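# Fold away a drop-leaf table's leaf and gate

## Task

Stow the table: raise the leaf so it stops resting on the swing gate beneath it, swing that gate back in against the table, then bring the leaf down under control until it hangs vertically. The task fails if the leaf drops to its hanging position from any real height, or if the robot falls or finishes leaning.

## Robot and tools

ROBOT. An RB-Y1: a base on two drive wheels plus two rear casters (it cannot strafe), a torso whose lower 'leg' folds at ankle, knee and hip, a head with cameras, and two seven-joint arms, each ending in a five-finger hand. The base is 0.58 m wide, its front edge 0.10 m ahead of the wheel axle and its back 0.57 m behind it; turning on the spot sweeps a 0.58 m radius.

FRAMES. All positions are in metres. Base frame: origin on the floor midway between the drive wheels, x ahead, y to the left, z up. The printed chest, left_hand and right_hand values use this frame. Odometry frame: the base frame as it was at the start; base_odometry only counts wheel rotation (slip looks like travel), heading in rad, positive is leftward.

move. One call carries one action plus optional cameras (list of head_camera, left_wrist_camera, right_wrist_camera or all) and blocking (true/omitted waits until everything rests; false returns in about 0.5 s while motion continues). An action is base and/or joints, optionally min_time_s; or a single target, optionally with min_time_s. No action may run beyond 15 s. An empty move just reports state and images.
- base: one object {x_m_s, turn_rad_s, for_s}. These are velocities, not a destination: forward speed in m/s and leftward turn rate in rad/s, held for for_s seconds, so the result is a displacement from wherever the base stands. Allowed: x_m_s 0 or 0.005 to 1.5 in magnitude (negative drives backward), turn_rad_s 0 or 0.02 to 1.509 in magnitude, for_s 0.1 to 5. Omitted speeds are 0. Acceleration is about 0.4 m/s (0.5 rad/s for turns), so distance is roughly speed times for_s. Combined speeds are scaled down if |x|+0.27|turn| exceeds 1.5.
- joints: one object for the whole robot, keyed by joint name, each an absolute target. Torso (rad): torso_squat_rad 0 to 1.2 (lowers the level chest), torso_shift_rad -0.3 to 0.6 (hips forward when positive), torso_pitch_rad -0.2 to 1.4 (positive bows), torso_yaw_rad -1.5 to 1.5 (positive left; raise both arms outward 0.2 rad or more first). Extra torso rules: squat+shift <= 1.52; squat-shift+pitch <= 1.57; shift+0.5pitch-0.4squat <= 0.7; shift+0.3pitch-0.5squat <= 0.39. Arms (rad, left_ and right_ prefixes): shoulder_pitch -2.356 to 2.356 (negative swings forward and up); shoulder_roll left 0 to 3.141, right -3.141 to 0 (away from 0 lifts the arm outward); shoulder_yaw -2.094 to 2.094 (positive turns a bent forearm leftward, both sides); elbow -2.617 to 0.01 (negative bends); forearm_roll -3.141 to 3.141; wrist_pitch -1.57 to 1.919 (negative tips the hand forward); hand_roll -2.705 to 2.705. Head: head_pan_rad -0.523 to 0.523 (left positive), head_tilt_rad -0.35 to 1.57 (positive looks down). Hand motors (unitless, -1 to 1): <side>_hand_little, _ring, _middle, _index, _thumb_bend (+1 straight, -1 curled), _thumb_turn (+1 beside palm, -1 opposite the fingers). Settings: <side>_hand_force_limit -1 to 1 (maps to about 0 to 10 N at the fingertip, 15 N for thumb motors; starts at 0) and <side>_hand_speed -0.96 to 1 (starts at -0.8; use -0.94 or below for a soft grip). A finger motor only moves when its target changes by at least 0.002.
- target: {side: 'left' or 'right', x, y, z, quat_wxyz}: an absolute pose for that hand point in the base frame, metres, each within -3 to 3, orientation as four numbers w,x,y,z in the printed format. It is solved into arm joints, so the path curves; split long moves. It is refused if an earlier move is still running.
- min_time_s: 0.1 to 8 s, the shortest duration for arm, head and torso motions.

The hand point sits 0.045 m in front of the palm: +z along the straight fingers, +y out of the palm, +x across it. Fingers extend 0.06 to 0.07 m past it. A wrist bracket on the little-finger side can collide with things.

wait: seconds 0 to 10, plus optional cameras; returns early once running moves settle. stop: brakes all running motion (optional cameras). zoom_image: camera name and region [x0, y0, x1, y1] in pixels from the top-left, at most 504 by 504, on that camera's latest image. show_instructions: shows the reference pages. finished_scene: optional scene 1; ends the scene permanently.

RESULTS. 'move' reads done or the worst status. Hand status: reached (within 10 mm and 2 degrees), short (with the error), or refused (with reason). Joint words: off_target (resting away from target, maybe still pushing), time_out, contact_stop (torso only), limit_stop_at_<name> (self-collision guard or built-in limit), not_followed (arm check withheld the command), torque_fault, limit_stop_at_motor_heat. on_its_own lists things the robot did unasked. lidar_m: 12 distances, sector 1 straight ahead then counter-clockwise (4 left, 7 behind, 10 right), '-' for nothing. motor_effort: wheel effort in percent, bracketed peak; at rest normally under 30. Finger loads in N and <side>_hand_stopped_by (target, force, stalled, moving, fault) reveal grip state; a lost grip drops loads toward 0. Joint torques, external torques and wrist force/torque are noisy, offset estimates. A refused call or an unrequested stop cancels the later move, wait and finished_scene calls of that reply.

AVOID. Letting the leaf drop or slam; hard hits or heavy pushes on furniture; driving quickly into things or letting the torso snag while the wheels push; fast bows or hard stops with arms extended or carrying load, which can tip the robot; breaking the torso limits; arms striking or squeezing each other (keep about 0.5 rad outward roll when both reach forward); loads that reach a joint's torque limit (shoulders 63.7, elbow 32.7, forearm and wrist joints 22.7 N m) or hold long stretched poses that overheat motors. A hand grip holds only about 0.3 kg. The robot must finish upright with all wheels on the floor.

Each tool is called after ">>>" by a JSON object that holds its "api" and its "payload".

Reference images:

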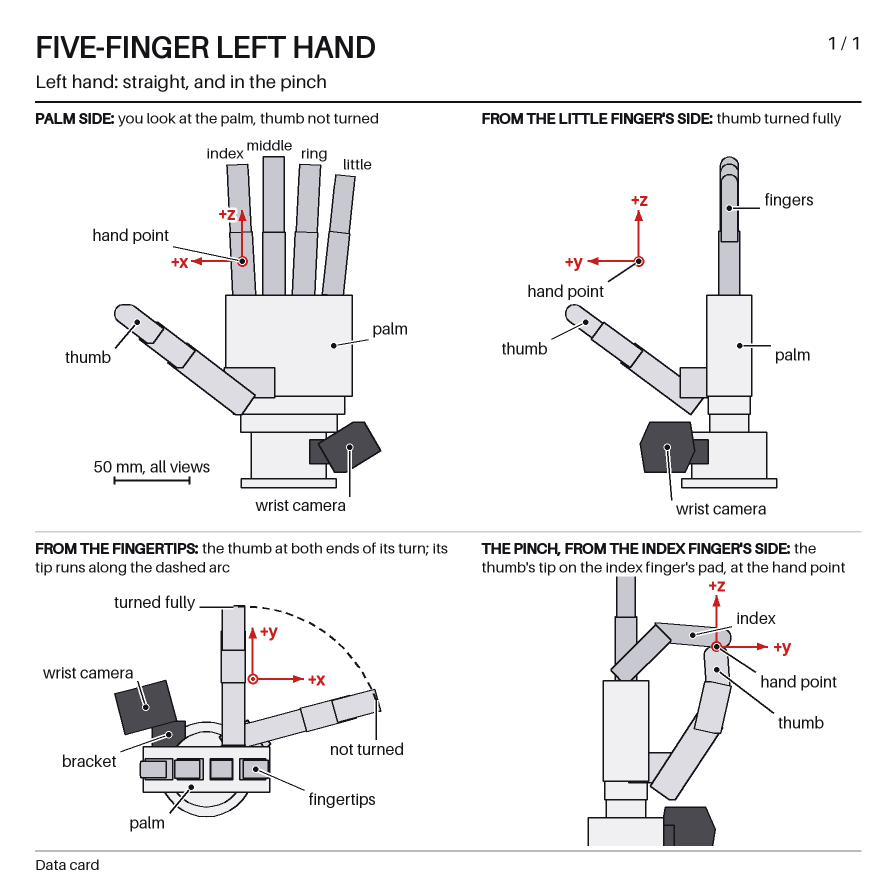

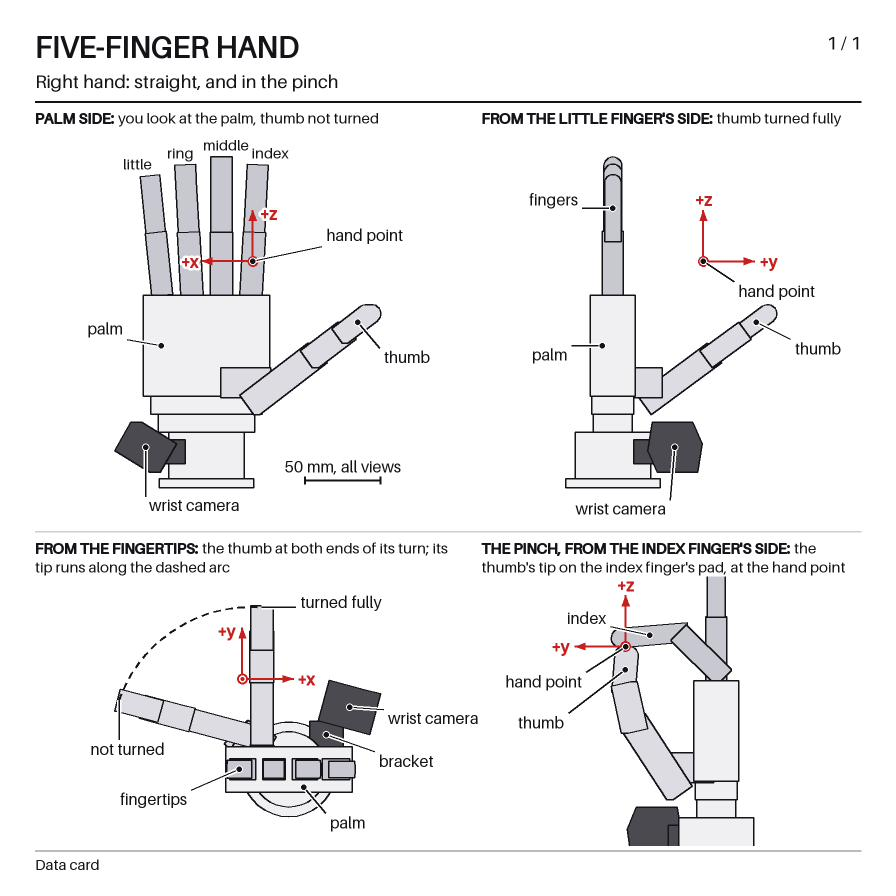

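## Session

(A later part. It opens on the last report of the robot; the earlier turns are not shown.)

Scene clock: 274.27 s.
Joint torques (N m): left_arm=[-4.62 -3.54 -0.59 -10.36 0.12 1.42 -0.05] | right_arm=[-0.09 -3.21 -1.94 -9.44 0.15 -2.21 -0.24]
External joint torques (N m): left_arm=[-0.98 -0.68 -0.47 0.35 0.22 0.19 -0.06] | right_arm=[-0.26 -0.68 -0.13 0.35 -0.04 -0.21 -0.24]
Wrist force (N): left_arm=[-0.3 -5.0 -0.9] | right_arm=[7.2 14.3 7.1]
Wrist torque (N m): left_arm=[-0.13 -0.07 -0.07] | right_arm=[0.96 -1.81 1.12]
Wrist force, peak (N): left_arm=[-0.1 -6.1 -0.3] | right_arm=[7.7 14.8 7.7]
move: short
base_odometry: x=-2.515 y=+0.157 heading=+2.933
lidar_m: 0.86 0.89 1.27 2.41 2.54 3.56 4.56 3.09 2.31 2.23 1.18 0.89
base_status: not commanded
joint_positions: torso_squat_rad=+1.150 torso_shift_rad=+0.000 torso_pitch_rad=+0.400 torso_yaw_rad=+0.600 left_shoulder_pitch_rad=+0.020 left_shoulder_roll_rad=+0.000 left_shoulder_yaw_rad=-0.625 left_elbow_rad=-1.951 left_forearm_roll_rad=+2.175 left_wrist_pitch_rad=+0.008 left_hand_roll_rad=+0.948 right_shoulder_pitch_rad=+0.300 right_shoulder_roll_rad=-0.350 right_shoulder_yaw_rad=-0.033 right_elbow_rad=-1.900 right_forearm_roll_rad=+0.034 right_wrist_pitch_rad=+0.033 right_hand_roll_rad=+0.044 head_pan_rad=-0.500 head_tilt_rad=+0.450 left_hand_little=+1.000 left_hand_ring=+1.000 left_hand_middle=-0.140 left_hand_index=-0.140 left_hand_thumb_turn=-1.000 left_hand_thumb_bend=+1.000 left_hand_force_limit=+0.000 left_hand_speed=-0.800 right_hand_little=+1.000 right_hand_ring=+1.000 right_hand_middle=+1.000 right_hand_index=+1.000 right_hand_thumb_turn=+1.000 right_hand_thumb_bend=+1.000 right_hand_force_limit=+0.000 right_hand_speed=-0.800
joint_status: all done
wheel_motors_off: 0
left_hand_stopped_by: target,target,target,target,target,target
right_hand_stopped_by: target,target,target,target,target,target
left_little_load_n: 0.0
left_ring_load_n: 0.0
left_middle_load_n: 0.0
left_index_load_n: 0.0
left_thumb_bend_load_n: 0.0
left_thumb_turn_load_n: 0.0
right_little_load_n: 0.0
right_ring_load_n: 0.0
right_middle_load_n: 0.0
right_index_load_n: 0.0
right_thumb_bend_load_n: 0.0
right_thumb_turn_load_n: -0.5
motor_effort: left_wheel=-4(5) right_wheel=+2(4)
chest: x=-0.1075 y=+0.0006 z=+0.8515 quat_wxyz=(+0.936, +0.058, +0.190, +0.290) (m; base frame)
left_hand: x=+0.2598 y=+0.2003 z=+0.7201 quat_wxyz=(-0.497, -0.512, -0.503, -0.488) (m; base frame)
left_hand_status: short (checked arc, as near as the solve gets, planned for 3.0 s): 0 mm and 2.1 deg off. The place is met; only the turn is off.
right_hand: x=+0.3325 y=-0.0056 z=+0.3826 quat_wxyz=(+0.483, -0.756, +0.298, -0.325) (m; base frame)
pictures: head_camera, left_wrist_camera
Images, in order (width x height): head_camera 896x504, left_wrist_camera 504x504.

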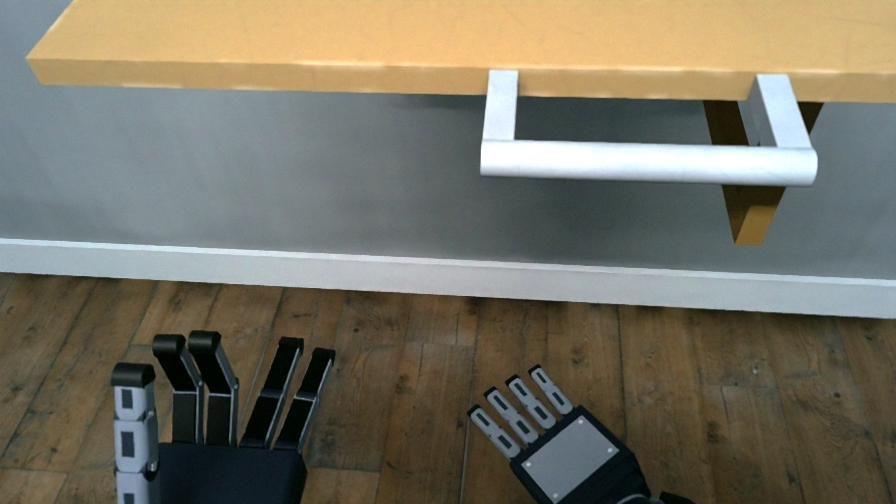

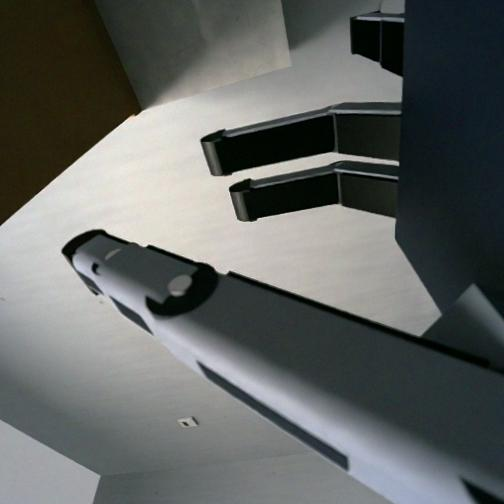

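>>> {"api": "move", "payload": {"joints": {"left_hand_index": 1, "left_hand_middle": 1, "left_hand_thumb_turn": 1, "head_pan_rad": -0.2, "head_tilt_rad": 0.3}, "cameras": ["head_camera"]}}

>>> {"api": "move", "payload": {"target": {"side": "left", "x": 0.25, "y": 0.14, "z": 0.79, "quat_wxyz": [0.456, 0.541, 0.541, 0.456]}, "min_time_s": 3, "cameras": ["head_camera", "left_wrist_camera"]}}

Scene clock: 290.27 s.
Joint torques (N m): left_arm=[-4.86 -3.43 -0.52 -10.39 0.24 1.32 -0.12] | right_arm=[-0.27 -3.05 -1.97 -9.57 0.13 -2.01 -0.3]
External joint torques (N m): left_arm=[-1.2 -0.58 -0.41 0.32 0.35 0.09 -0.12] | right_arm=[-0.43 -0.52 -0.15 0.21 -0.07 -0.02 -0.3]
Wrist force (N): left_arm=[0.3 -5.1 0.0] | right_arm=[7.6 13.9 7.2]
Wrist torque (N m): left_arm=[-0.25 -0.15 0.01] | right_arm=[0.89 -1.87 1.16]
Wrist force, peak (N): left_arm=[-0.1 -6.4 -0.9] | right_arm=[7.7 14.9 7.3]
move: done
base_odometry: x=-2.515 y=+0.157 heading=+2.933
lidar_m: 0.84 0.90 1.27 2.41 2.54 3.56 4.56 3.08 2.30 2.23 1.20 0.89
base_status: not commanded
joint_positions: torso_squat_rad=+1.150 torso_shift_rad=+0.000 torso_pitch_rad=+0.400 torso_yaw_rad=+0.600 left_shoulder_pitch_rad=+0.020 left_shoulder_roll_rad=+0.000 left_shoulder_yaw_rad=-0.625 left_elbow_rad=-1.951 left_forearm_roll_rad=+2.175 left_wrist_pitch_rad=+0.008 left_hand_roll_rad=+0.948 right_shoulder_pitch_rad=+0.300 right_shoulder_roll_rad=-0.350 right_shoulder_yaw_rad=-0.033 right_elbow_rad=-1.900 right_forearm_roll_rad=+0.034 right_wrist_pitch_rad=+0.033 right_hand_roll_rad=+0.044 head_pan_rad=-0.200 head_tilt_rad=+0.300 left_hand_little=+1.000 left_hand_ring=+1.000 left_hand_middle=+1.000 left_hand_index=+1.000 left_hand_thumb_turn=+1.000 left_hand_thumb_bend=+1.000 left_hand_force_limit=+0.000 left_hand_speed=-0.800 right_hand_little=+1.000 right_hand_ring=+1.000 right_hand_middle=+1.000 right_hand_index=+1.000 right_hand_thumb_turn=+1.000 right_hand_thumb_bend=+1.000 right_hand_force_limit=+0.000 right_hand_speed=-0.800
joint_status: all done
wheel_motors_off: 0
left_hand_stopped_by: target,target,target,target,target,target
right_hand_stopped_by: target,target,target,target,target,target
left_little_load_n: 0.0
left_ring_load_n: 0.0
left_middle_load_n: 0.0
left_index_load_n: 0.5
left_thumb_bend_load_n: 0.0
left_thumb_turn_load_n: 0.0
right_little_load_n: -0.5
right_ring_load_n: 0.0
right_middle_load_n: 0.0
right_index_load_n: 0.0
right_thumb_bend_load_n: 0.0
right_thumb_turn_load_n: -0.5
motor_effort: left_wheel=-4(5) right_wheel=+3(4)
chest: x=-0.1075 y=+0.0006 z=+0.8515 quat_wxyz=(+0.936, +0.058, +0.190, +0.290) (m; base frame)
left_hand: x=+0.2598 y=+0.2003 z=+0.7201 quat_wxyz=(-0.497, -0.512, -0.503, -0.488) (m; base frame)
right_hand: x=+0.3325 y=-0.0056 z=+0.3826 quat_wxyz=(+0.483, -0.756, +0.298, -0.325) (m; base frame)
pictures: head_camera
Images, in order (width x height): head_camera 896x504.

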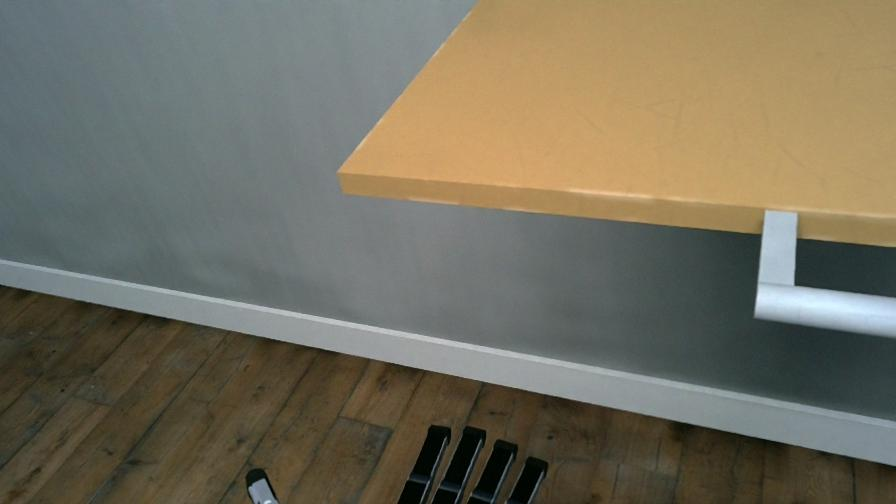

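Scene clock: 290.57 s.
Joint torques (N m): left_arm=[-4.76 -3.39 -0.47 -10.36 0.3 1.37 -0.16] | right_arm=[-0.3 -3.43 -1.99 -9.58 0.19 -2.15 -0.22]
External joint torques (N m): left_arm=[-1.1 -0.54 -0.36 0.35 0.41 0.14 -0.15] | right_arm=[-0.46 -0.9 -0.17 0.2 -0.01 -0.15 -0.22]
Wrist force (N): left_arm=[0.1 -5.1 -1.2] | right_arm=[7.5 14.0 7.4]
Wrist torque (N m): left_arm=[-0.18 -0.15 -0.07] | right_arm=[0.91 -1.90 1.17]
Wrist force, peak (N): left_arm=[0.0 -5.8 -1.5] | right_arm=[7.5 14.3 7.3]
move: refused
base_odometry: x=-2.515 y=+0.157 heading=+2.933
lidar_m: 0.85 0.89 1.26 2.40 2.53 3.56 4.55 3.09 2.30 2.23 1.17 0.88
base_status: not commanded
joint_positions: torso_squat_rad=+1.150 torso_shift_rad=+0.000 torso_pitch_rad=+0.400 torso_yaw_rad=+0.600 left_shoulder_pitch_rad=+0.020 left_shoulder_roll_rad=+0.000 left_shoulder_yaw_rad=-0.625 left_elbow_rad=-1.951 left_forearm_roll_rad=+2.175 left_wrist_pitch_rad=+0.008 left_hand_roll_rad=+0.948 right_shoulder_pitch_rad=+0.300 right_shoulder_roll_rad=-0.350 right_shoulder_yaw_rad=-0.033 right_elbow_rad=-1.900 right_forearm_roll_rad=+0.034 right_wrist_pitch_rad=+0.033 right_hand_roll_rad=+0.044 head_pan_rad=-0.200 head_tilt_rad=+0.300 left_hand_little=+1.000 left_hand_ring=+1.000 left_hand_middle=+1.000 left_hand_index=+1.000 left_hand_thumb_turn=+1.000 left_hand_thumb_bend=+1.000 left_hand_force_limit=+0.000 left_hand_speed=-0.800 right_hand_little=+1.000 right_hand_ring=+1.000 right_hand_middle=+1.000 right_hand_index=+1.000 right_hand_thumb_turn=+1.000 right_hand_thumb_bend=+1.000 right_hand_force_limit=+0.000 right_hand_speed=-0.800
joint_status: not commanded
wheel_motors_off: 0
left_hand_stopped_by: target,target,target,target,target,target
right_hand_stopped_by: target,target,target,target,target,target
left_little_load_n: 0.0
left_ring_load_n: 0.0
left_middle_load_n: 0.0
left_index_load_n: 0.0
left_thumb_bend_load_n: 0.0
left_thumb_turn_load_n: 0.0
right_little_load_n: 0.0
right_ring_load_n: 0.0
right_middle_load_n: 0.0
right_index_load_n: -0.5
right_thumb_bend_load_n: 0.0
right_thumb_turn_load_n: 0.0
motor_effort: left_wheel=-4(5) right_wheel=+1(3)
chest: x=-0.1075 y=+0.0006 z=+0.8515 quat_wxyz=(+0.936, +0.058, +0.190, +0.290) (m; base frame)
left_hand: x=+0.2598 y=+0.2003 z=+0.7201 quat_wxyz=(-0.497, -0.512, -0.503, -0.488) (m; base frame)
left_hand_status: refused: the posture found for that pose touches the torso. Nothing moved. The solve starts from where the arm stands: from another posture it may find a clear one.
right_hand: x=+0.3325 y=-0.0056 z=+0.3826 quat_wxyz=(+0.483, -0.756, +0.298, -0.325) (m; base frame)
pictures: head_camera, left_wrist_camera
Images, in order (width x height): head_camera 896x504, left_wrist_camera 504x504.

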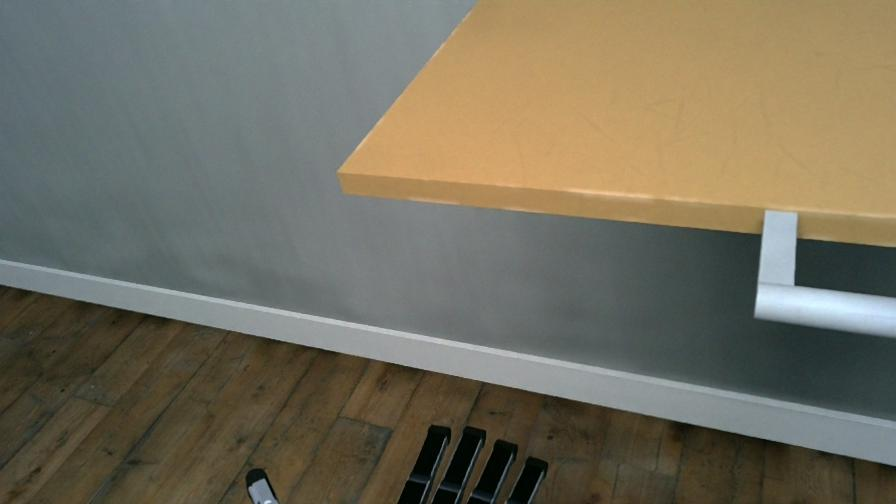

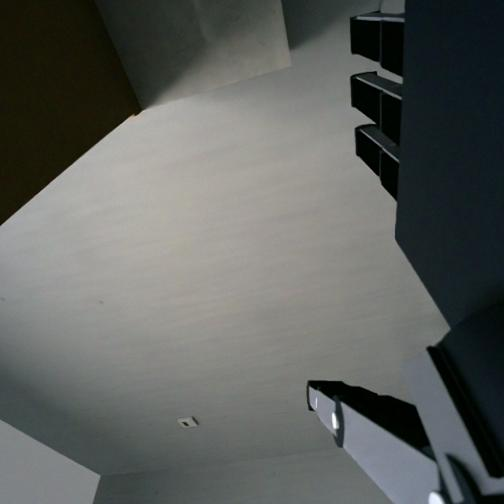

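>>> {"api": "move", "payload": {"target": {"side": "left", "x": 0.25, "y": 0.17, "z": 0.79, "quat_wxyz": [0.6254, 0.6254, 0.3299, 0.3299]}, "min_time_s": 3, "cameras": ["head_camera", "left_wrist_camera"]}}

Scene clock: 298.40 s.
Joint torques (N m): left_arm=[-9.25 7.62 6.64 -8.4 0.66 0.74 0.25] | right_arm=[0.19 -3.17 -2.32 -9.53 0.13 -2.03 -0.1]
External joint torques (N m): left_arm=[-1.08 1.94 -0.31 0.06 0.23 0.19 0.26] | right_arm=[0.03 -0.64 -0.5 0.26 -0.07 -0.03 -0.1]
Wrist force (N): left_arm=[0.4 -6.1 -1.3] | right_arm=[7.5 14.1 6.9]
Wrist torque (N m): left_arm=[-0.31 -0.20 0.14] | right_arm=[0.96 -1.84 1.16]
Wrist force, peak (N): left_arm=[0.5 -6.3 -0.8] | right_arm=[7.5 15.2 7.6]
move: done
base_odometry: x=-2.515 y=+0.157 heading=+2.933
lidar_m: 0.85 0.89 1.26 2.40 2.53 3.56 4.56 3.08 2.29 2.23 1.18 0.88
base_status: not commanded
joint_positions: torso_squat_rad=+1.150 torso_shift_rad=+0.000 torso_pitch_rad=+0.400 torso_yaw_rad=+0.600 left_shoulder_pitch_rad=-0.408 left_shoulder_roll_rad=+0.623 left_shoulder_yaw_rad=-0.630 left_elbow_rad=-2.032 left_forearm_roll_rad=+2.475 left_wrist_pitch_rad=+0.269 left_hand_roll_rad=+1.306 right_shoulder_pitch_rad=+0.300 right_shoulder_roll_rad=-0.350 right_shoulder_yaw_rad=-0.033 right_elbow_rad=-1.900 right_forearm_roll_rad=+0.034 right_wrist_pitch_rad=+0.033 right_hand_roll_rad=+0.044 head_pan_rad=-0.200 head_tilt_rad=+0.300 left_hand_little=+1.000 left_hand_ring=+1.000 left_hand_middle=+1.000 left_hand_index=+1.000 left_hand_thumb_turn=+1.000 left_hand_thumb_bend=+1.000 left_hand_force_limit=+0.000 left_hand_speed=-0.800 right_hand_little=+1.000 right_hand_ring=+1.000 right_hand_middle=+1.000 right_hand_index=+1.000 right_hand_thumb_turn=+1.000 right_hand_thumb_bend=+1.000 right_hand_force_limit=+0.000 right_hand_speed=-0.800
joint_status: all done
wheel_motors_off: 0
left_hand_stopped_by: target,target,target,target,target,target
right_hand_stopped_by: target,target,target,target,target,target
left_little_load_n: 0.0
left_ring_load_n: 0.0
left_middle_load_n: 0.0
left_index_load_n: 0.0
left_thumb_bend_load_n: 0.0
left_thumb_turn_load_n: 0.0
right_little_load_n: -0.5
right_ring_load_n: 0.0
right_middle_load_n: 0.0
right_index_load_n: 0.0
right_thumb_bend_load_n: 0.0
right_thumb_turn_load_n: -0.5
motor_effort: left_wheel=-5(5) right_wheel=+2(4)
chest: x=-0.1075 y=+0.0006 z=+0.8515 quat_wxyz=(+0.936, +0.058, +0.190, +0.290) (m; base frame)
left_hand: x=+0.2499 y=+0.1703 z=+0.7901 quat_wxyz=(-0.625, -0.625, -0.330, -0.330) (m; base frame)
left_hand_status: reached (checked arc, planned for 3.0 s): 0 mm and 0.1 deg off.
right_hand: x=+0.3325 y=-0.0056 z=+0.3826 quat_wxyz=(+0.483, -0.756, +0.298, -0.325) (m; base frame)
pictures: head_camera, left_wrist_camera
Images, in order (width x height): head_camera 896x504, left_wrist_camera 504x504.

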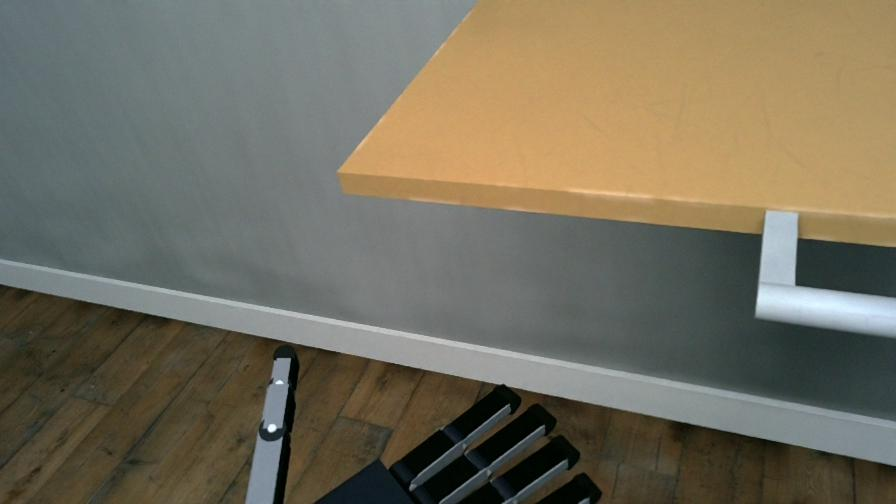

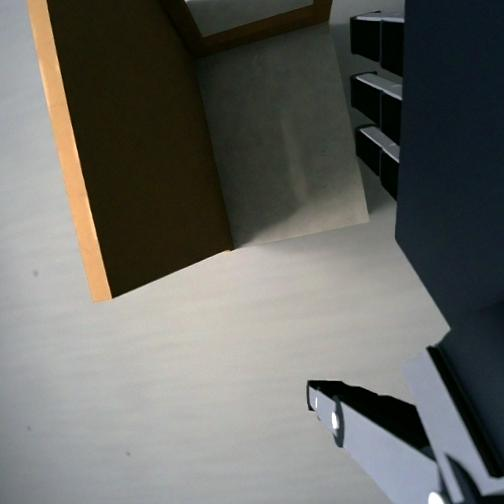

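>>> {"api": "move", "payload": {"target": {"side": "left", "x": 0.275, "y": 0.17, "z": 0.88, "quat_wxyz": [0.6254, 0.6254, 0.3299, 0.3299]}, "min_time_s": 2.5, "cameras": ["head_camera", "left_wrist_camera"]}}

Scene clock: 314.63 s.
Joint torques (N m): left_arm=[-12.07 9.61 8.68 -6.19 0.27 -0.14 0.25] | right_arm=[-0.03 -3.13 -2.22 -9.61 0.06 -2.1 -0.19]
External joint torques (N m): left_arm=[-1.46 1.78 -0.44 -0.03 0.36 -0.2 0.25] | right_arm=[-0.19 -0.6 -0.4 0.18 -0.13 -0.1 -0.19]
Wrist force (N): left_arm=[-0.1 -5.0 -1.3] | right_arm=[7.4 14.5 7.1]
Wrist torque (N m): left_arm=[-0.11 -0.09 0.00] | right_arm=[0.99 -1.83 1.14]
Wrist force, peak (N): left_arm=[-0.5 -6.1 -1.1] | right_arm=[7.7 15.1 7.3]
move: done
base_odometry: x=-2.515 y=+0.157 heading=+2.933
lidar_m: 0.85 0.91 1.27 2.41 2.53 3.55 4.55 3.07 2.31 2.23 1.18 0.89
base_status: not commanded
joint_positions: torso_squat_rad=+1.150 torso_shift_rad=+0.000 torso_pitch_rad=+0.400 torso_yaw_rad=+0.600 left_shoulder_pitch_rad=-0.677 left_shoulder_roll_rad=+0.860 left_shoulder_yaw_rad=-0.673 left_elbow_rad=-2.214 left_forearm_roll_rad=+2.563 left_wrist_pitch_rad=+0.005 left_hand_roll_rad=+1.540 right_shoulder_pitch_rad=+0.300 right_shoulder_roll_rad=-0.350 right_shoulder_yaw_rad=-0.033 right_elbow_rad=-1.900 right_forearm_roll_rad=+0.034 right_wrist_pitch_rad=+0.033 right_hand_roll_rad=+0.044 head_pan_rad=-0.200 head_tilt_rad=+0.300 left_hand_little=+1.000 left_hand_ring=+1.000 left_hand_middle=+1.000 left_hand_index=+1.000 left_hand_thumb_turn=+1.000 left_hand_thumb_bend=+1.000 left_hand_force_limit=+0.000 left_hand_speed=-0.800 right_hand_little=+1.000 right_hand_ring=+1.000 right_hand_middle=+1.000 right_hand_index=+1.000 right_hand_thumb_turn=+1.000 right_hand_thumb_bend=+1.000 right_hand_force_limit=+0.000 right_hand_speed=-0.800
joint_status: all done
wheel_motors_off: 0
left_hand_stopped_by: target,target,target,target,target,target
right_hand_stopped_by: target,target,target,target,target,target
left_little_load_n: 0.0
left_ring_load_n: 0.0
left_middle_load_n: 0.0
left_index_load_n: 0.0
left_thumb_bend_load_n: 0.0
left_thumb_turn_load_n: 0.0
right_little_load_n: 0.0
right_ring_load_n: 0.0
right_middle_load_n: 0.0
right_index_load_n: 0.0
right_thumb_bend_load_n: 0.0
right_thumb_turn_load_n: 0.0
motor_effort: left_wheel=-4(5) right_wheel=+3(4)
chest: x=-0.1075 y=+0.0006 z=+0.8515 quat_wxyz=(+0.936, +0.058, +0.190, +0.290) (m; base frame)
left_hand: x=+0.2750 y=+0.1706 z=+0.8800 quat_wxyz=(-0.626, -0.625, -0.329, -0.331) (m; base frame)
left_hand_status: reached (checked arc, planned for 2.5 s): 1 mm and 0.2 deg off.
right_hand: x=+0.3325 y=-0.0056 z=+0.3826 quat_wxyz=(+0.483, -0.756, +0.298, -0.325) (m; base frame)
pictures: head_camera, left_wrist_camera
Images, in order (width x height): head_camera 896x504, left_wrist_camera 504x504.

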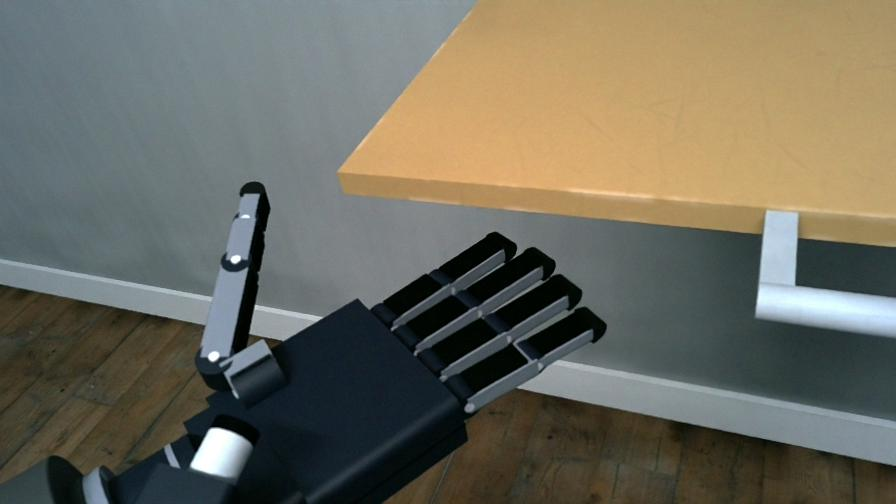

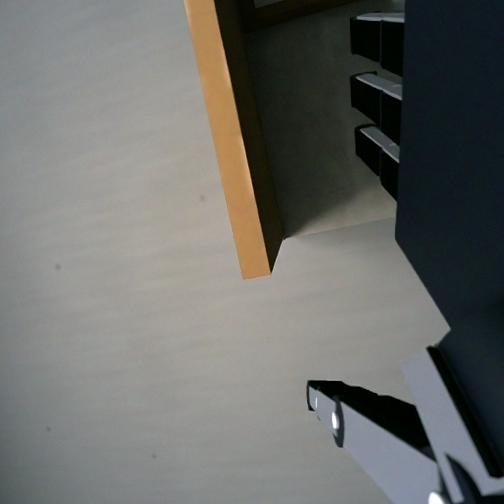

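>>> {"api": "move", "payload": {"target": {"side": "left", "x": 0.285, "y": 0.165, "z": 0.915, "quat_wxyz": [0.6254, 0.6254, 0.3299, 0.3299]}, "min_time_s": 2, "cameras": ["head_camera", "left_wrist_camera"]}}

Scene clock: 323.40 s.
Joint torques (N m): left_arm=[-12.39 10.41 9.41 -5.1 0.06 -0.27 0.23] | right_arm=[-0.12 -3.41 -2.03 -9.61 0.13 -2.09 -0.28]
External joint torques (N m): left_arm=[-0.85 1.95 -0.36 -0.25 0.36 -0.19 0.23] | right_arm=[-0.28 -0.88 -0.21 0.17 -0.06 -0.09 -0.28]
Wrist force (N): left_arm=[0.3 -5.2 -0.9] | right_arm=[7.4 13.2 6.9]
Wrist torque (N m): left_arm=[-0.19 -0.14 0.04] | right_arm=[0.79 -1.84 1.12]
Wrist force, peak (N): left_arm=[0.5 -6.3 -0.7] | right_arm=[8.0 14.6 7.6]
move: done
base_odometry: x=-2.515 y=+0.157 heading=+2.933
lidar_m: 0.85 0.90 1.25 2.41 2.53 3.55 4.56 3.07 2.31 2.22 1.19 0.88
base_status: not commanded
joint_positions: torso_squat_rad=+1.150 torso_shift_rad=+0.000 torso_pitch_rad=+0.400 torso_yaw_rad=+0.600 left_shoulder_pitch_rad=-0.819 left_shoulder_roll_rad=+0.949 left_shoulder_yaw_rad=-0.705 left_elbow_rad=-2.263 left_forearm_roll_rad=+2.636 left_wrist_pitch_rad=-0.097 left_hand_roll_rad=+1.608 right_shoulder_pitch_rad=+0.300 right_shoulder_roll_rad=-0.350 right_shoulder_yaw_rad=-0.033 right_elbow_rad=-1.900 right_forearm_roll_rad=+0.034 right_wrist_pitch_rad=+0.033 right_hand_roll_rad=+0.044 head_pan_rad=-0.200 head_tilt_rad=+0.300 left_hand_little=+1.000 left_hand_ring=+1.000 left_hand_middle=+1.000 left_hand_index=+1.000 left_hand_thumb_turn=+1.000 left_hand_thumb_bend=+1.000 left_hand_force_limit=+0.000 left_hand_speed=-0.800 right_hand_little=+1.000 right_hand_ring=+1.000 right_hand_middle=+1.000 right_hand_index=+1.000 right_hand_thumb_turn=+1.000 right_hand_thumb_bend=+1.000 right_hand_force_limit=+0.000 right_hand_speed=-0.800
joint_status: all done
wheel_motors_off: 0
left_hand_stopped_by: target,target,target,target,target,target
right_hand_stopped_by: target,target,target,target,target,target
left_little_load_n: 0.0
left_ring_load_n: 0.0
left_middle_load_n: 0.0
left_index_load_n: 0.0
left_thumb_bend_load_n: 0.0
left_thumb_turn_load_n: 0.0
right_little_load_n: 0.0
right_ring_load_n: 0.0
right_middle_load_n: 0.0
right_index_load_n: 0.0
right_thumb_bend_load_n: 0.0
right_thumb_turn_load_n: 0.0
motor_effort: left_wheel=-4(5) right_wheel=+3(4)
chest: x=-0.1075 y=+0.0006 z=+0.8515 quat_wxyz=(+0.936, +0.058, +0.190, +0.290) (m; base frame)
left_hand: x=+0.2850 y=+0.1654 z=+0.9151 quat_wxyz=(-0.626, -0.625, -0.330, -0.330) (m; base frame)
left_hand_status: reached (checked arc, planned for 2.0 s): 0 mm and 0.1 deg off.
right_hand: x=+0.3325 y=-0.0056 z=+0.3826 quat_wxyz=(+0.483, -0.756, +0.298, -0.325) (m; base frame)
pictures: head_camera, left_wrist_camera
Images, in order (width x height): head_camera 896x504, left_wrist_camera 504x504.

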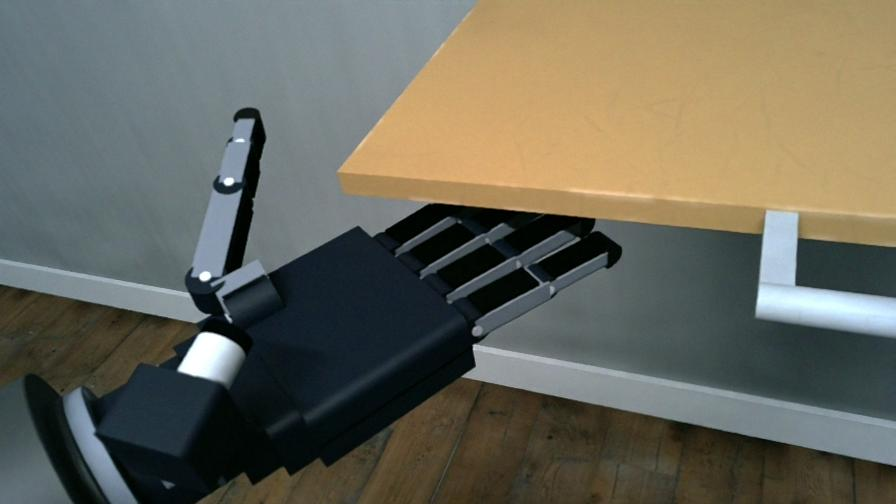

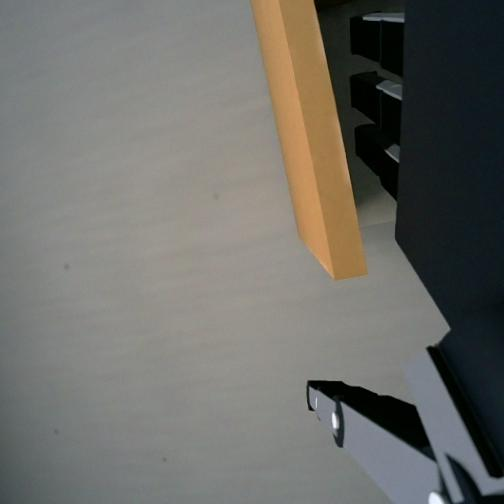

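>>> {"api": "move", "payload": {"target": {"side": "left", "x": 0.295, "y": 0.165, "z": 0.93, "quat_wxyz": [0.6254, 0.6254, 0.3299, 0.3299]}, "min_time_s": 2, "cameras": ["head_camera"]}}

>>> {"api": "move", "payload": {"target": {"side": "left", "x": 0.295, "y": 0.165, "z": 0.95, "quat_wxyz": [0.6254, 0.6254, 0.3299, 0.3299]}, "min_time_s": 2, "cameras": ["head_camera", "left_wrist_camera"]}}

Scene clock: 329.07 s.
Joint torques (N m): left_arm=[-13.61 10.28 9.67 -3.37 0.16 -0.35 0.17] | right_arm=[-0.14 -2.86 -2.36 -9.71 0.27 -2.13 -0.21]
External joint torques (N m): left_arm=[-1.43 1.52 -0.49 0.8 0.51 -0.22 0.17] | right_arm=[-0.31 -0.33 -0.54 0.08 0.08 -0.13 -0.21]
Wrist force (N): left_arm=[1.3 -5.2 -0.7] | right_arm=[7.0 13.6 7.3]
Wrist torque (N m): left_arm=[-0.16 -0.33 0.11] | right_arm=[0.86 -1.81 1.09]
Wrist force, peak (N): left_arm=[-0.2 -6.6 -1.0] | right_arm=[7.5 14.9 7.7]
move: done
base_odometry: x=-2.515 y=+0.157 heading=+2.933
lidar_m: 0.84 0.91 1.27 2.41 2.54 3.56 4.56 3.08 2.30 2.23 1.19 0.87
base_status: not commanded
joint_positions: torso_squat_rad=+1.150 torso_shift_rad=+0.000 torso_pitch_rad=+0.400 torso_yaw_rad=+0.600 left_shoulder_pitch_rad=-0.897 left_shoulder_roll_rad=+0.978 left_shoulder_yaw_rad=-0.718 left_elbow_rad=-2.254 left_forearm_roll_rad=+2.679 left_wrist_pitch_rad=-0.123 left_hand_roll_rad=+1.635 right_shoulder_pitch_rad=+0.300 right_shoulder_roll_rad=-0.350 right_shoulder_yaw_rad=-0.033 right_elbow_rad=-1.900 right_forearm_roll_rad=+0.034 right_wrist_pitch_rad=+0.033 right_hand_roll_rad=+0.044 head_pan_rad=-0.200 head_tilt_rad=+0.300 left_hand_little=+1.000 left_hand_ring=+1.000 left_hand_middle=+1.000 left_hand_index=+1.000 left_hand_thumb_turn=+1.000 left_hand_thumb_bend=+1.000 left_hand_force_limit=+0.000 left_hand_speed=-0.800 right_hand_little=+1.000 right_hand_ring=+1.000 right_hand_middle=+1.000 right_hand_index=+1.000 right_hand_thumb_turn=+1.000 right_hand_thumb_bend=+1.000 right_hand_force_limit=+0.000 right_hand_speed=-0.800
joint_status: all done
wheel_motors_off: 0
left_hand_stopped_by: target,target,target,target,target,target
right_hand_stopped_by: target,target,target,target,target,target
left_little_load_n: 0.0
left_ring_load_n: 0.0
left_middle_load_n: 0.0
left_index_load_n: 0.0
left_thumb_bend_load_n: 0.0
left_thumb_turn_load_n: 0.0
right_little_load_n: 0.0
right_ring_load_n: 0.0
right_middle_load_n: 0.0
right_index_load_n: 0.0
right_thumb_bend_load_n: 0.0
right_thumb_turn_load_n: 0.0
motor_effort: left_wheel=-4(5) right_wheel=+3(4)
chest: x=-0.1075 y=+0.0006 z=+0.8515 quat_wxyz=(+0.936, +0.058, +0.190, +0.290) (m; base frame)
left_hand: x=+0.2949 y=+0.1650 z=+0.9301 quat_wxyz=(-0.626, -0.625, -0.330, -0.330) (m; base frame)
left_hand_status: reached (checked arc, planned for 2.0 s): 0 mm and 0.0 deg off.
right_hand: x=+0.3325 y=-0.0056 z=+0.3826 quat_wxyz=(+0.483, -0.756, +0.298, -0.325) (m; base frame)
pictures: head_camera
Images, in order (width x height): head_camera 896x504.

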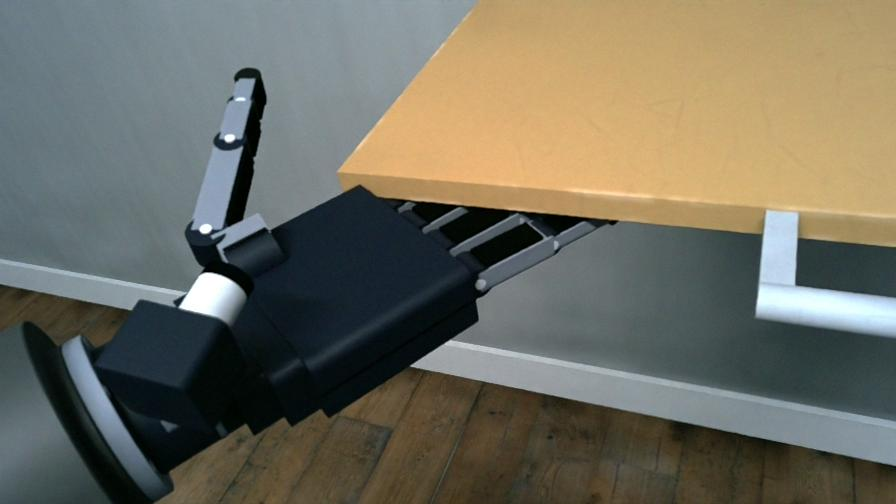

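Scene clock: 331.40 s.
Joint torques (N m): left_arm=[-15.77 9.61 15.16 -5.6 -0.33 0.11 -0.15] | right_arm=[-0.09 -3.22 -2.17 -9.64 0.15 -2.14 -0.22]
External joint torques (N m): left_arm=[-3.46 0.58 4.87 -2.14 0.07 0.3 -0.15] | right_arm=[-0.25 -0.69 -0.35 0.15 -0.04 -0.14 -0.22]
Wrist force (N): left_arm=[2.0 -10.7 -0.7] | right_arm=[7.5 14.1 7.9]
Wrist torque (N m): left_arm=[-0.12 -0.11 0.09] | right_arm=[0.90 -1.91 1.15]
Wrist force, peak (N): left_arm=[2.1 -11.0 -1.7] | right_arm=[7.7 14.8 7.3]
move: done
base_odometry: x=-2.515 y=+0.157 heading=+2.933
lidar_m: 0.85 0.89 1.28 2.41 2.52 3.56 4.57 3.08 2.31 2.23 1.18 0.89
base_status: not commanded
joint_positions: torso_squat_rad=+1.150 torso_shift_rad=+0.000 torso_pitch_rad=+0.400 torso_yaw_rad=+0.600 left_shoulder_pitch_rad=-0.944 left_shoulder_roll_rad=+1.026 left_shoulder_yaw_rad=-0.712 left_elbow_rad=-2.281 left_forearm_roll_rad=+2.720 left_wrist_pitch_rad=-0.148 left_hand_roll_rad=+1.663 right_shoulder_pitch_rad=+0.300 right_shoulder_roll_rad=-0.350 right_shoulder_yaw_rad=-0.033 right_elbow_rad=-1.900 right_forearm_roll_rad=+0.034 right_wrist_pitch_rad=+0.033 right_hand_roll_rad=+0.044 head_pan_rad=-0.200 head_tilt_rad=+0.300 left_hand_little=+1.000 left_hand_ring=+1.000 left_hand_middle=+1.000 left_hand_index=+1.000 left_hand_thumb_turn=+1.000 left_hand_thumb_bend=+1.000 left_hand_force_limit=+0.000 left_hand_speed=-0.800 right_hand_little=+1.000 right_hand_ring=+1.000 right_hand_middle=+1.000 right_hand_index=+1.000 right_hand_thumb_turn=+1.000 right_hand_thumb_bend=+1.000 right_hand_force_limit=+0.000 right_hand_speed=-0.800
joint_status: all done
wheel_motors_off: 0
left_hand_stopped_by: target,target,target,target,target,target
right_hand_stopped_by: target,target,target,target,target,target
left_little_load_n: 0.0
left_ring_load_n: 0.0
left_middle_load_n: 0.0
left_index_load_n: 0.5
left_thumb_bend_load_n: 0.0
left_thumb_turn_load_n: 0.0
right_little_load_n: 0.0
right_ring_load_n: 0.0
right_middle_load_n: 0.0
right_index_load_n: 0.0
right_thumb_bend_load_n: 0.0
right_thumb_turn_load_n: -0.5
motor_effort: left_wheel=-5(5) right_wheel=+2(4)
chest: x=-0.1075 y=+0.0006 z=+0.8515 quat_wxyz=(+0.936, +0.058, +0.190, +0.290) (m; base frame)
left_hand: x=+0.2948 y=+0.1649 z=+0.9488 quat_wxyz=(-0.626, -0.625, -0.329, -0.330) (m; base frame)
left_hand_status: reached (checked arc, planned for 2.0 s): 1 mm and 0.2 deg off.
right_hand: x=+0.3325 y=-0.0056 z=+0.3826 quat_wxyz=(+0.483, -0.756, +0.298, -0.325) (m; base frame)
pictures: head_camera, left_wrist_camera
Images, in order (width x height): head_camera 896x504, left_wrist_camera 504x504.

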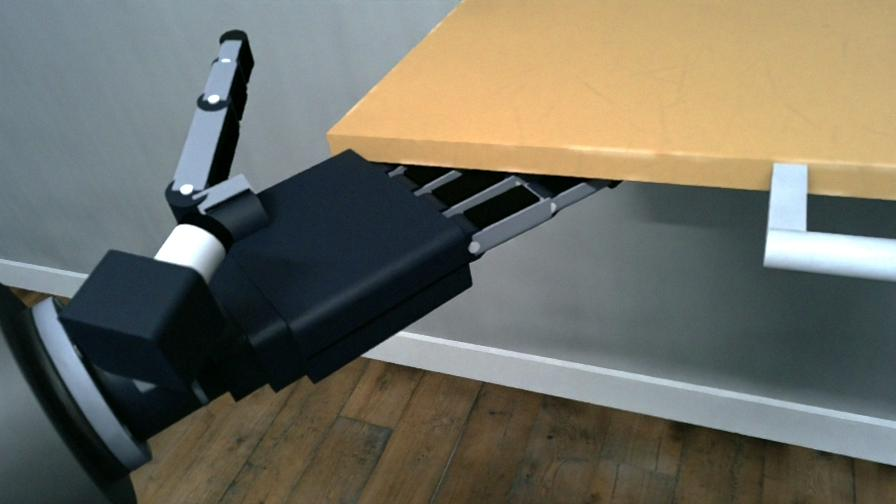

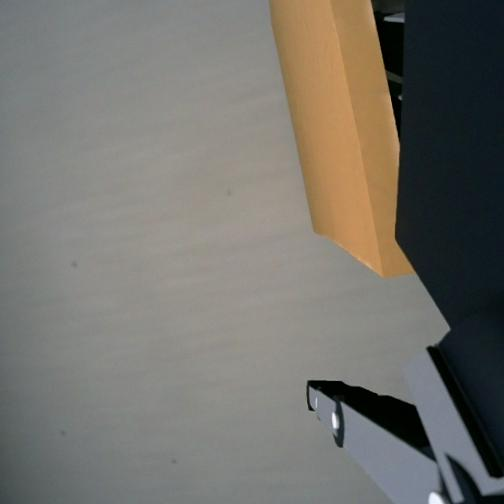

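>>> {"api": "move", "payload": {"target": {"side": "left", "x": 0.299, "y": 0.165, "z": 0.985, "quat_wxyz": [0.599, 0.6484, 0.3758, 0.2821]}, "min_time_s": 2.5, "cameras": ["head_camera"]}}

>>> {"api": "move", "payload": {"target": {"side": "left", "x": 0.31, "y": 0.165, "z": 1.018, "quat_wxyz": [0.5794, 0.6617, 0.4053, 0.2493]}, "min_time_s": 2.5, "cameras": ["head_camera", "left_wrist_camera"]}}

Scene clock: 341.17 s.
Joint torques (N m): left_arm=[-15.22 11.89 12.3 -0.15 -0.41 -0.73 0.08] | right_arm=[0.13 -3.11 -2.09 -9.68 0.17 -2.1 -0.18]
External joint torques (N m): left_arm=[-2.74 2.15 1.89 -0.45 0.08 -0.39 0.08] | right_arm=[-0.03 -0.58 -0.27 0.11 -0.03 -0.1 -0.18]
Wrist force (N): left_arm=[1.0 -9.7 2.5] | right_arm=[7.7 14.1 7.2]
Wrist torque (N m): left_arm=[-0.49 -0.14 0.12] | right_arm=[0.93 -1.92 1.16]
Wrist force, peak (N): left_arm=[1.9 -11.3 -1.0] | right_arm=[7.5 14.5 8.0]
move: done
base_odometry: x=-2.515 y=+0.157 heading=+2.933
lidar_m: 0.84 0.91 1.26 2.39 2.54 3.54 4.56 3.08 2.31 2.23 1.17 0.89
base_status: not commanded
joint_positions: torso_squat_rad=+1.150 torso_shift_rad=+0.000 torso_pitch_rad=+0.400 torso_yaw_rad=+0.600 left_shoulder_pitch_rad=-1.257 left_shoulder_roll_rad=+1.304 left_shoulder_yaw_rad=-0.821 left_elbow_rad=-2.346 left_forearm_roll_rad=+3.015 left_wrist_pitch_rad=-0.195 left_hand_roll_rad=+1.814 right_shoulder_pitch_rad=+0.300 right_shoulder_roll_rad=-0.350 right_shoulder_yaw_rad=-0.033 right_elbow_rad=-1.900 right_forearm_roll_rad=+0.034 right_wrist_pitch_rad=+0.033 right_hand_roll_rad=+0.044 head_pan_rad=-0.200 head_tilt_rad=+0.300 left_hand_little=+1.000 left_hand_ring=+1.000 left_hand_middle=+1.000 left_hand_index=+1.000 left_hand_thumb_turn=+1.000 left_hand_thumb_bend=+1.000 left_hand_force_limit=+0.000 left_hand_speed=-0.800 right_hand_little=+1.000 right_hand_ring=+1.000 right_hand_middle=+1.000 right_hand_index=+1.000 right_hand_thumb_turn=+1.000 right_hand_thumb_bend=+1.000 right_hand_force_limit=+0.000 right_hand_speed=-0.800
joint_status: all done
wheel_motors_off: 0
left_hand_stopped_by: target,target,target,target,target,target
right_hand_stopped_by: target,target,target,target,target,target
left_little_load_n: 0.0
left_ring_load_n: 0.0
left_middle_load_n: 0.0
left_index_load_n: 0.0
left_thumb_bend_load_n: 0.0
left_thumb_turn_load_n: 0.0
right_little_load_n: 0.0
right_ring_load_n: 0.0
right_middle_load_n: 0.0
right_index_load_n: 0.0
right_thumb_bend_load_n: 0.0
right_thumb_turn_load_n: 0.0
motor_effort: left_wheel=-4(5) right_wheel=+2(4)
chest: x=-0.1075 y=+0.0006 z=+0.8515 quat_wxyz=(+0.936, +0.058, +0.190, +0.290) (m; base frame)
left_hand: x=+0.2990 y=+0.1654 z=+0.9847 quat_wxyz=(-0.600, -0.648, -0.376, -0.282) (m; base frame)
left_hand_status: reached (checked arc, planned for 2.5 s): 1 mm and 0.1 deg off.
right_hand: x=+0.3325 y=-0.0056 z=+0.3826 quat_wxyz=(+0.483, -0.756, +0.298, -0.325) (m; base frame)
pictures: head_camera
Images, in order (width x height): head_camera 896x504.

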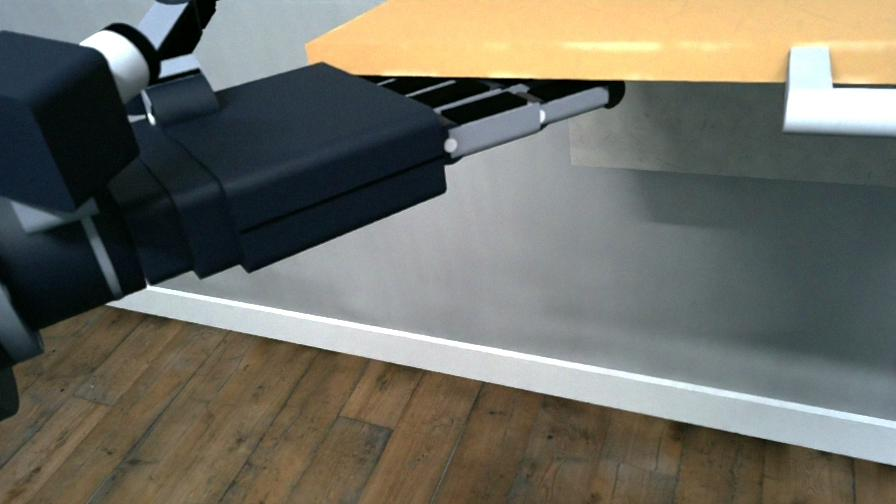

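Scene clock: 344.00 s.
Joint torques (N m): left_arm=[-45.1 28.45 53.25 21.28 -3.8 -11.19 -1.43] | right_arm=[0.21 -2.93 -2.02 -9.54 0.19 -2.2 -0.14]
External joint torques (N m): left_arm=[-32.57 19.4 43.17 18.3 -3.51 -10.61 -1.42] | right_arm=[0 -0.42 -0.21 0.23 -0.01 -0.2 -0.14]
Wrist force (N): left_arm=[3.4 -94.7 28.2] | right_arm=[7.5 13.8 7.1]
Wrist torque (N m): left_arm=[-2.21 0.31 1.42] | right_arm=[0.89 -1.87 1.17]
Wrist force, peak (N): left_arm=[22.1 -100.2 -21.5] | right_arm=[7.7 14.8 7.5]
move: short
base_odometry: x=-2.515 y=+0.157 heading=+2.933
lidar_m: 0.85 0.91 1.27 2.40 2.53 3.54 4.58 3.08 2.30 2.24 1.19 0.89
base_status: not commanded
joint_positions: torso_squat_rad=+1.150 torso_shift_rad=+0.001 torso_pitch_rad=+0.402 torso_yaw_rad=+0.600 left_shoulder_pitch_rad=-1.622 left_shoulder_roll_rad=+1.458 left_shoulder_yaw_rad=-1.048 left_elbow_rad=-2.296 left_forearm_roll_rad=+3.142 left_wrist_pitch_rad=-0.106 left_hand_roll_rad=+2.008 right_shoulder_pitch_rad=+0.300 right_shoulder_roll_rad=-0.350 right_shoulder_yaw_rad=-0.033 right_elbow_rad=-1.900 right_forearm_roll_rad=+0.034 right_wrist_pitch_rad=+0.033 right_hand_roll_rad=+0.044 head_pan_rad=-0.200 head_tilt_rad=+0.300 left_hand_little=+1.000 left_hand_ring=+1.000 left_hand_middle=+1.000 left_hand_index=+1.000 left_hand_thumb_turn=+1.000 left_hand_thumb_bend=+1.000 left_hand_force_limit=+0.000 left_hand_speed=-0.800 right_hand_little=+1.000 right_hand_ring=+1.000 right_hand_middle=+1.000 right_hand_index=+1.000 right_hand_thumb_turn=+1.000 right_hand_thumb_bend=+1.000 right_hand_force_limit=+0.000 right_hand_speed=-0.800
joint_status: all done
wheel_motors_off: 0
left_hand_stopped_by: target,target,target,target,target,target
right_hand_stopped_by: target,target,target,target,target,target
left_little_load_n: 0.0
left_ring_load_n: 0.5
left_middle_load_n: 2.0
left_index_load_n: 0.5
left_thumb_bend_load_n: 0.0
left_thumb_turn_load_n: 0.0
right_little_load_n: 0.0
right_ring_load_n: 0.0
right_middle_load_n: 0.0
right_index_load_n: 0.0
right_thumb_bend_load_n: 0.0
right_thumb_turn_load_n: 0.0
motor_effort: left_wheel=+1(8) right_wheel=+2(4)
chest: x=-0.1067 y=+0.0008 z=+0.8512 quat_wxyz=(+0.936, +0.058, +0.191, +0.290) (m; base frame)
left_hand: x=+0.3103 y=+0.1657 z=+1.0073 quat_wxyz=(-0.580, -0.661, -0.410, -0.241) (m; base frame)
left_hand_status: short (checked arc, planned for 2.5 s): 11 mm and 1.1 deg off.
right_hand: x=+0.3323 y=-0.0058 z=+0.3815 quat_wxyz=(+0.483, -0.757, +0.298, -0.324) (m; base frame)
pictures: head_camera, left_wrist_camera
Images, in order (width x height): head_camera 896x504, left_wrist_camera 504x504.

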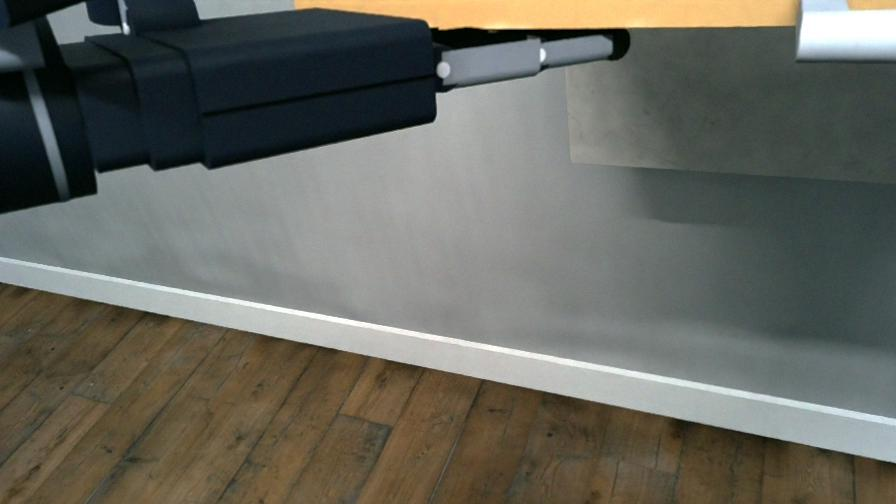

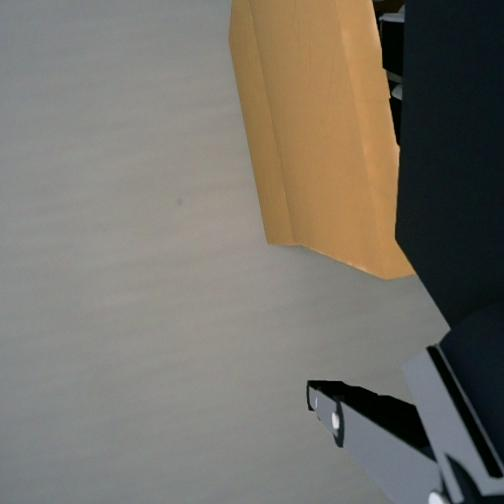

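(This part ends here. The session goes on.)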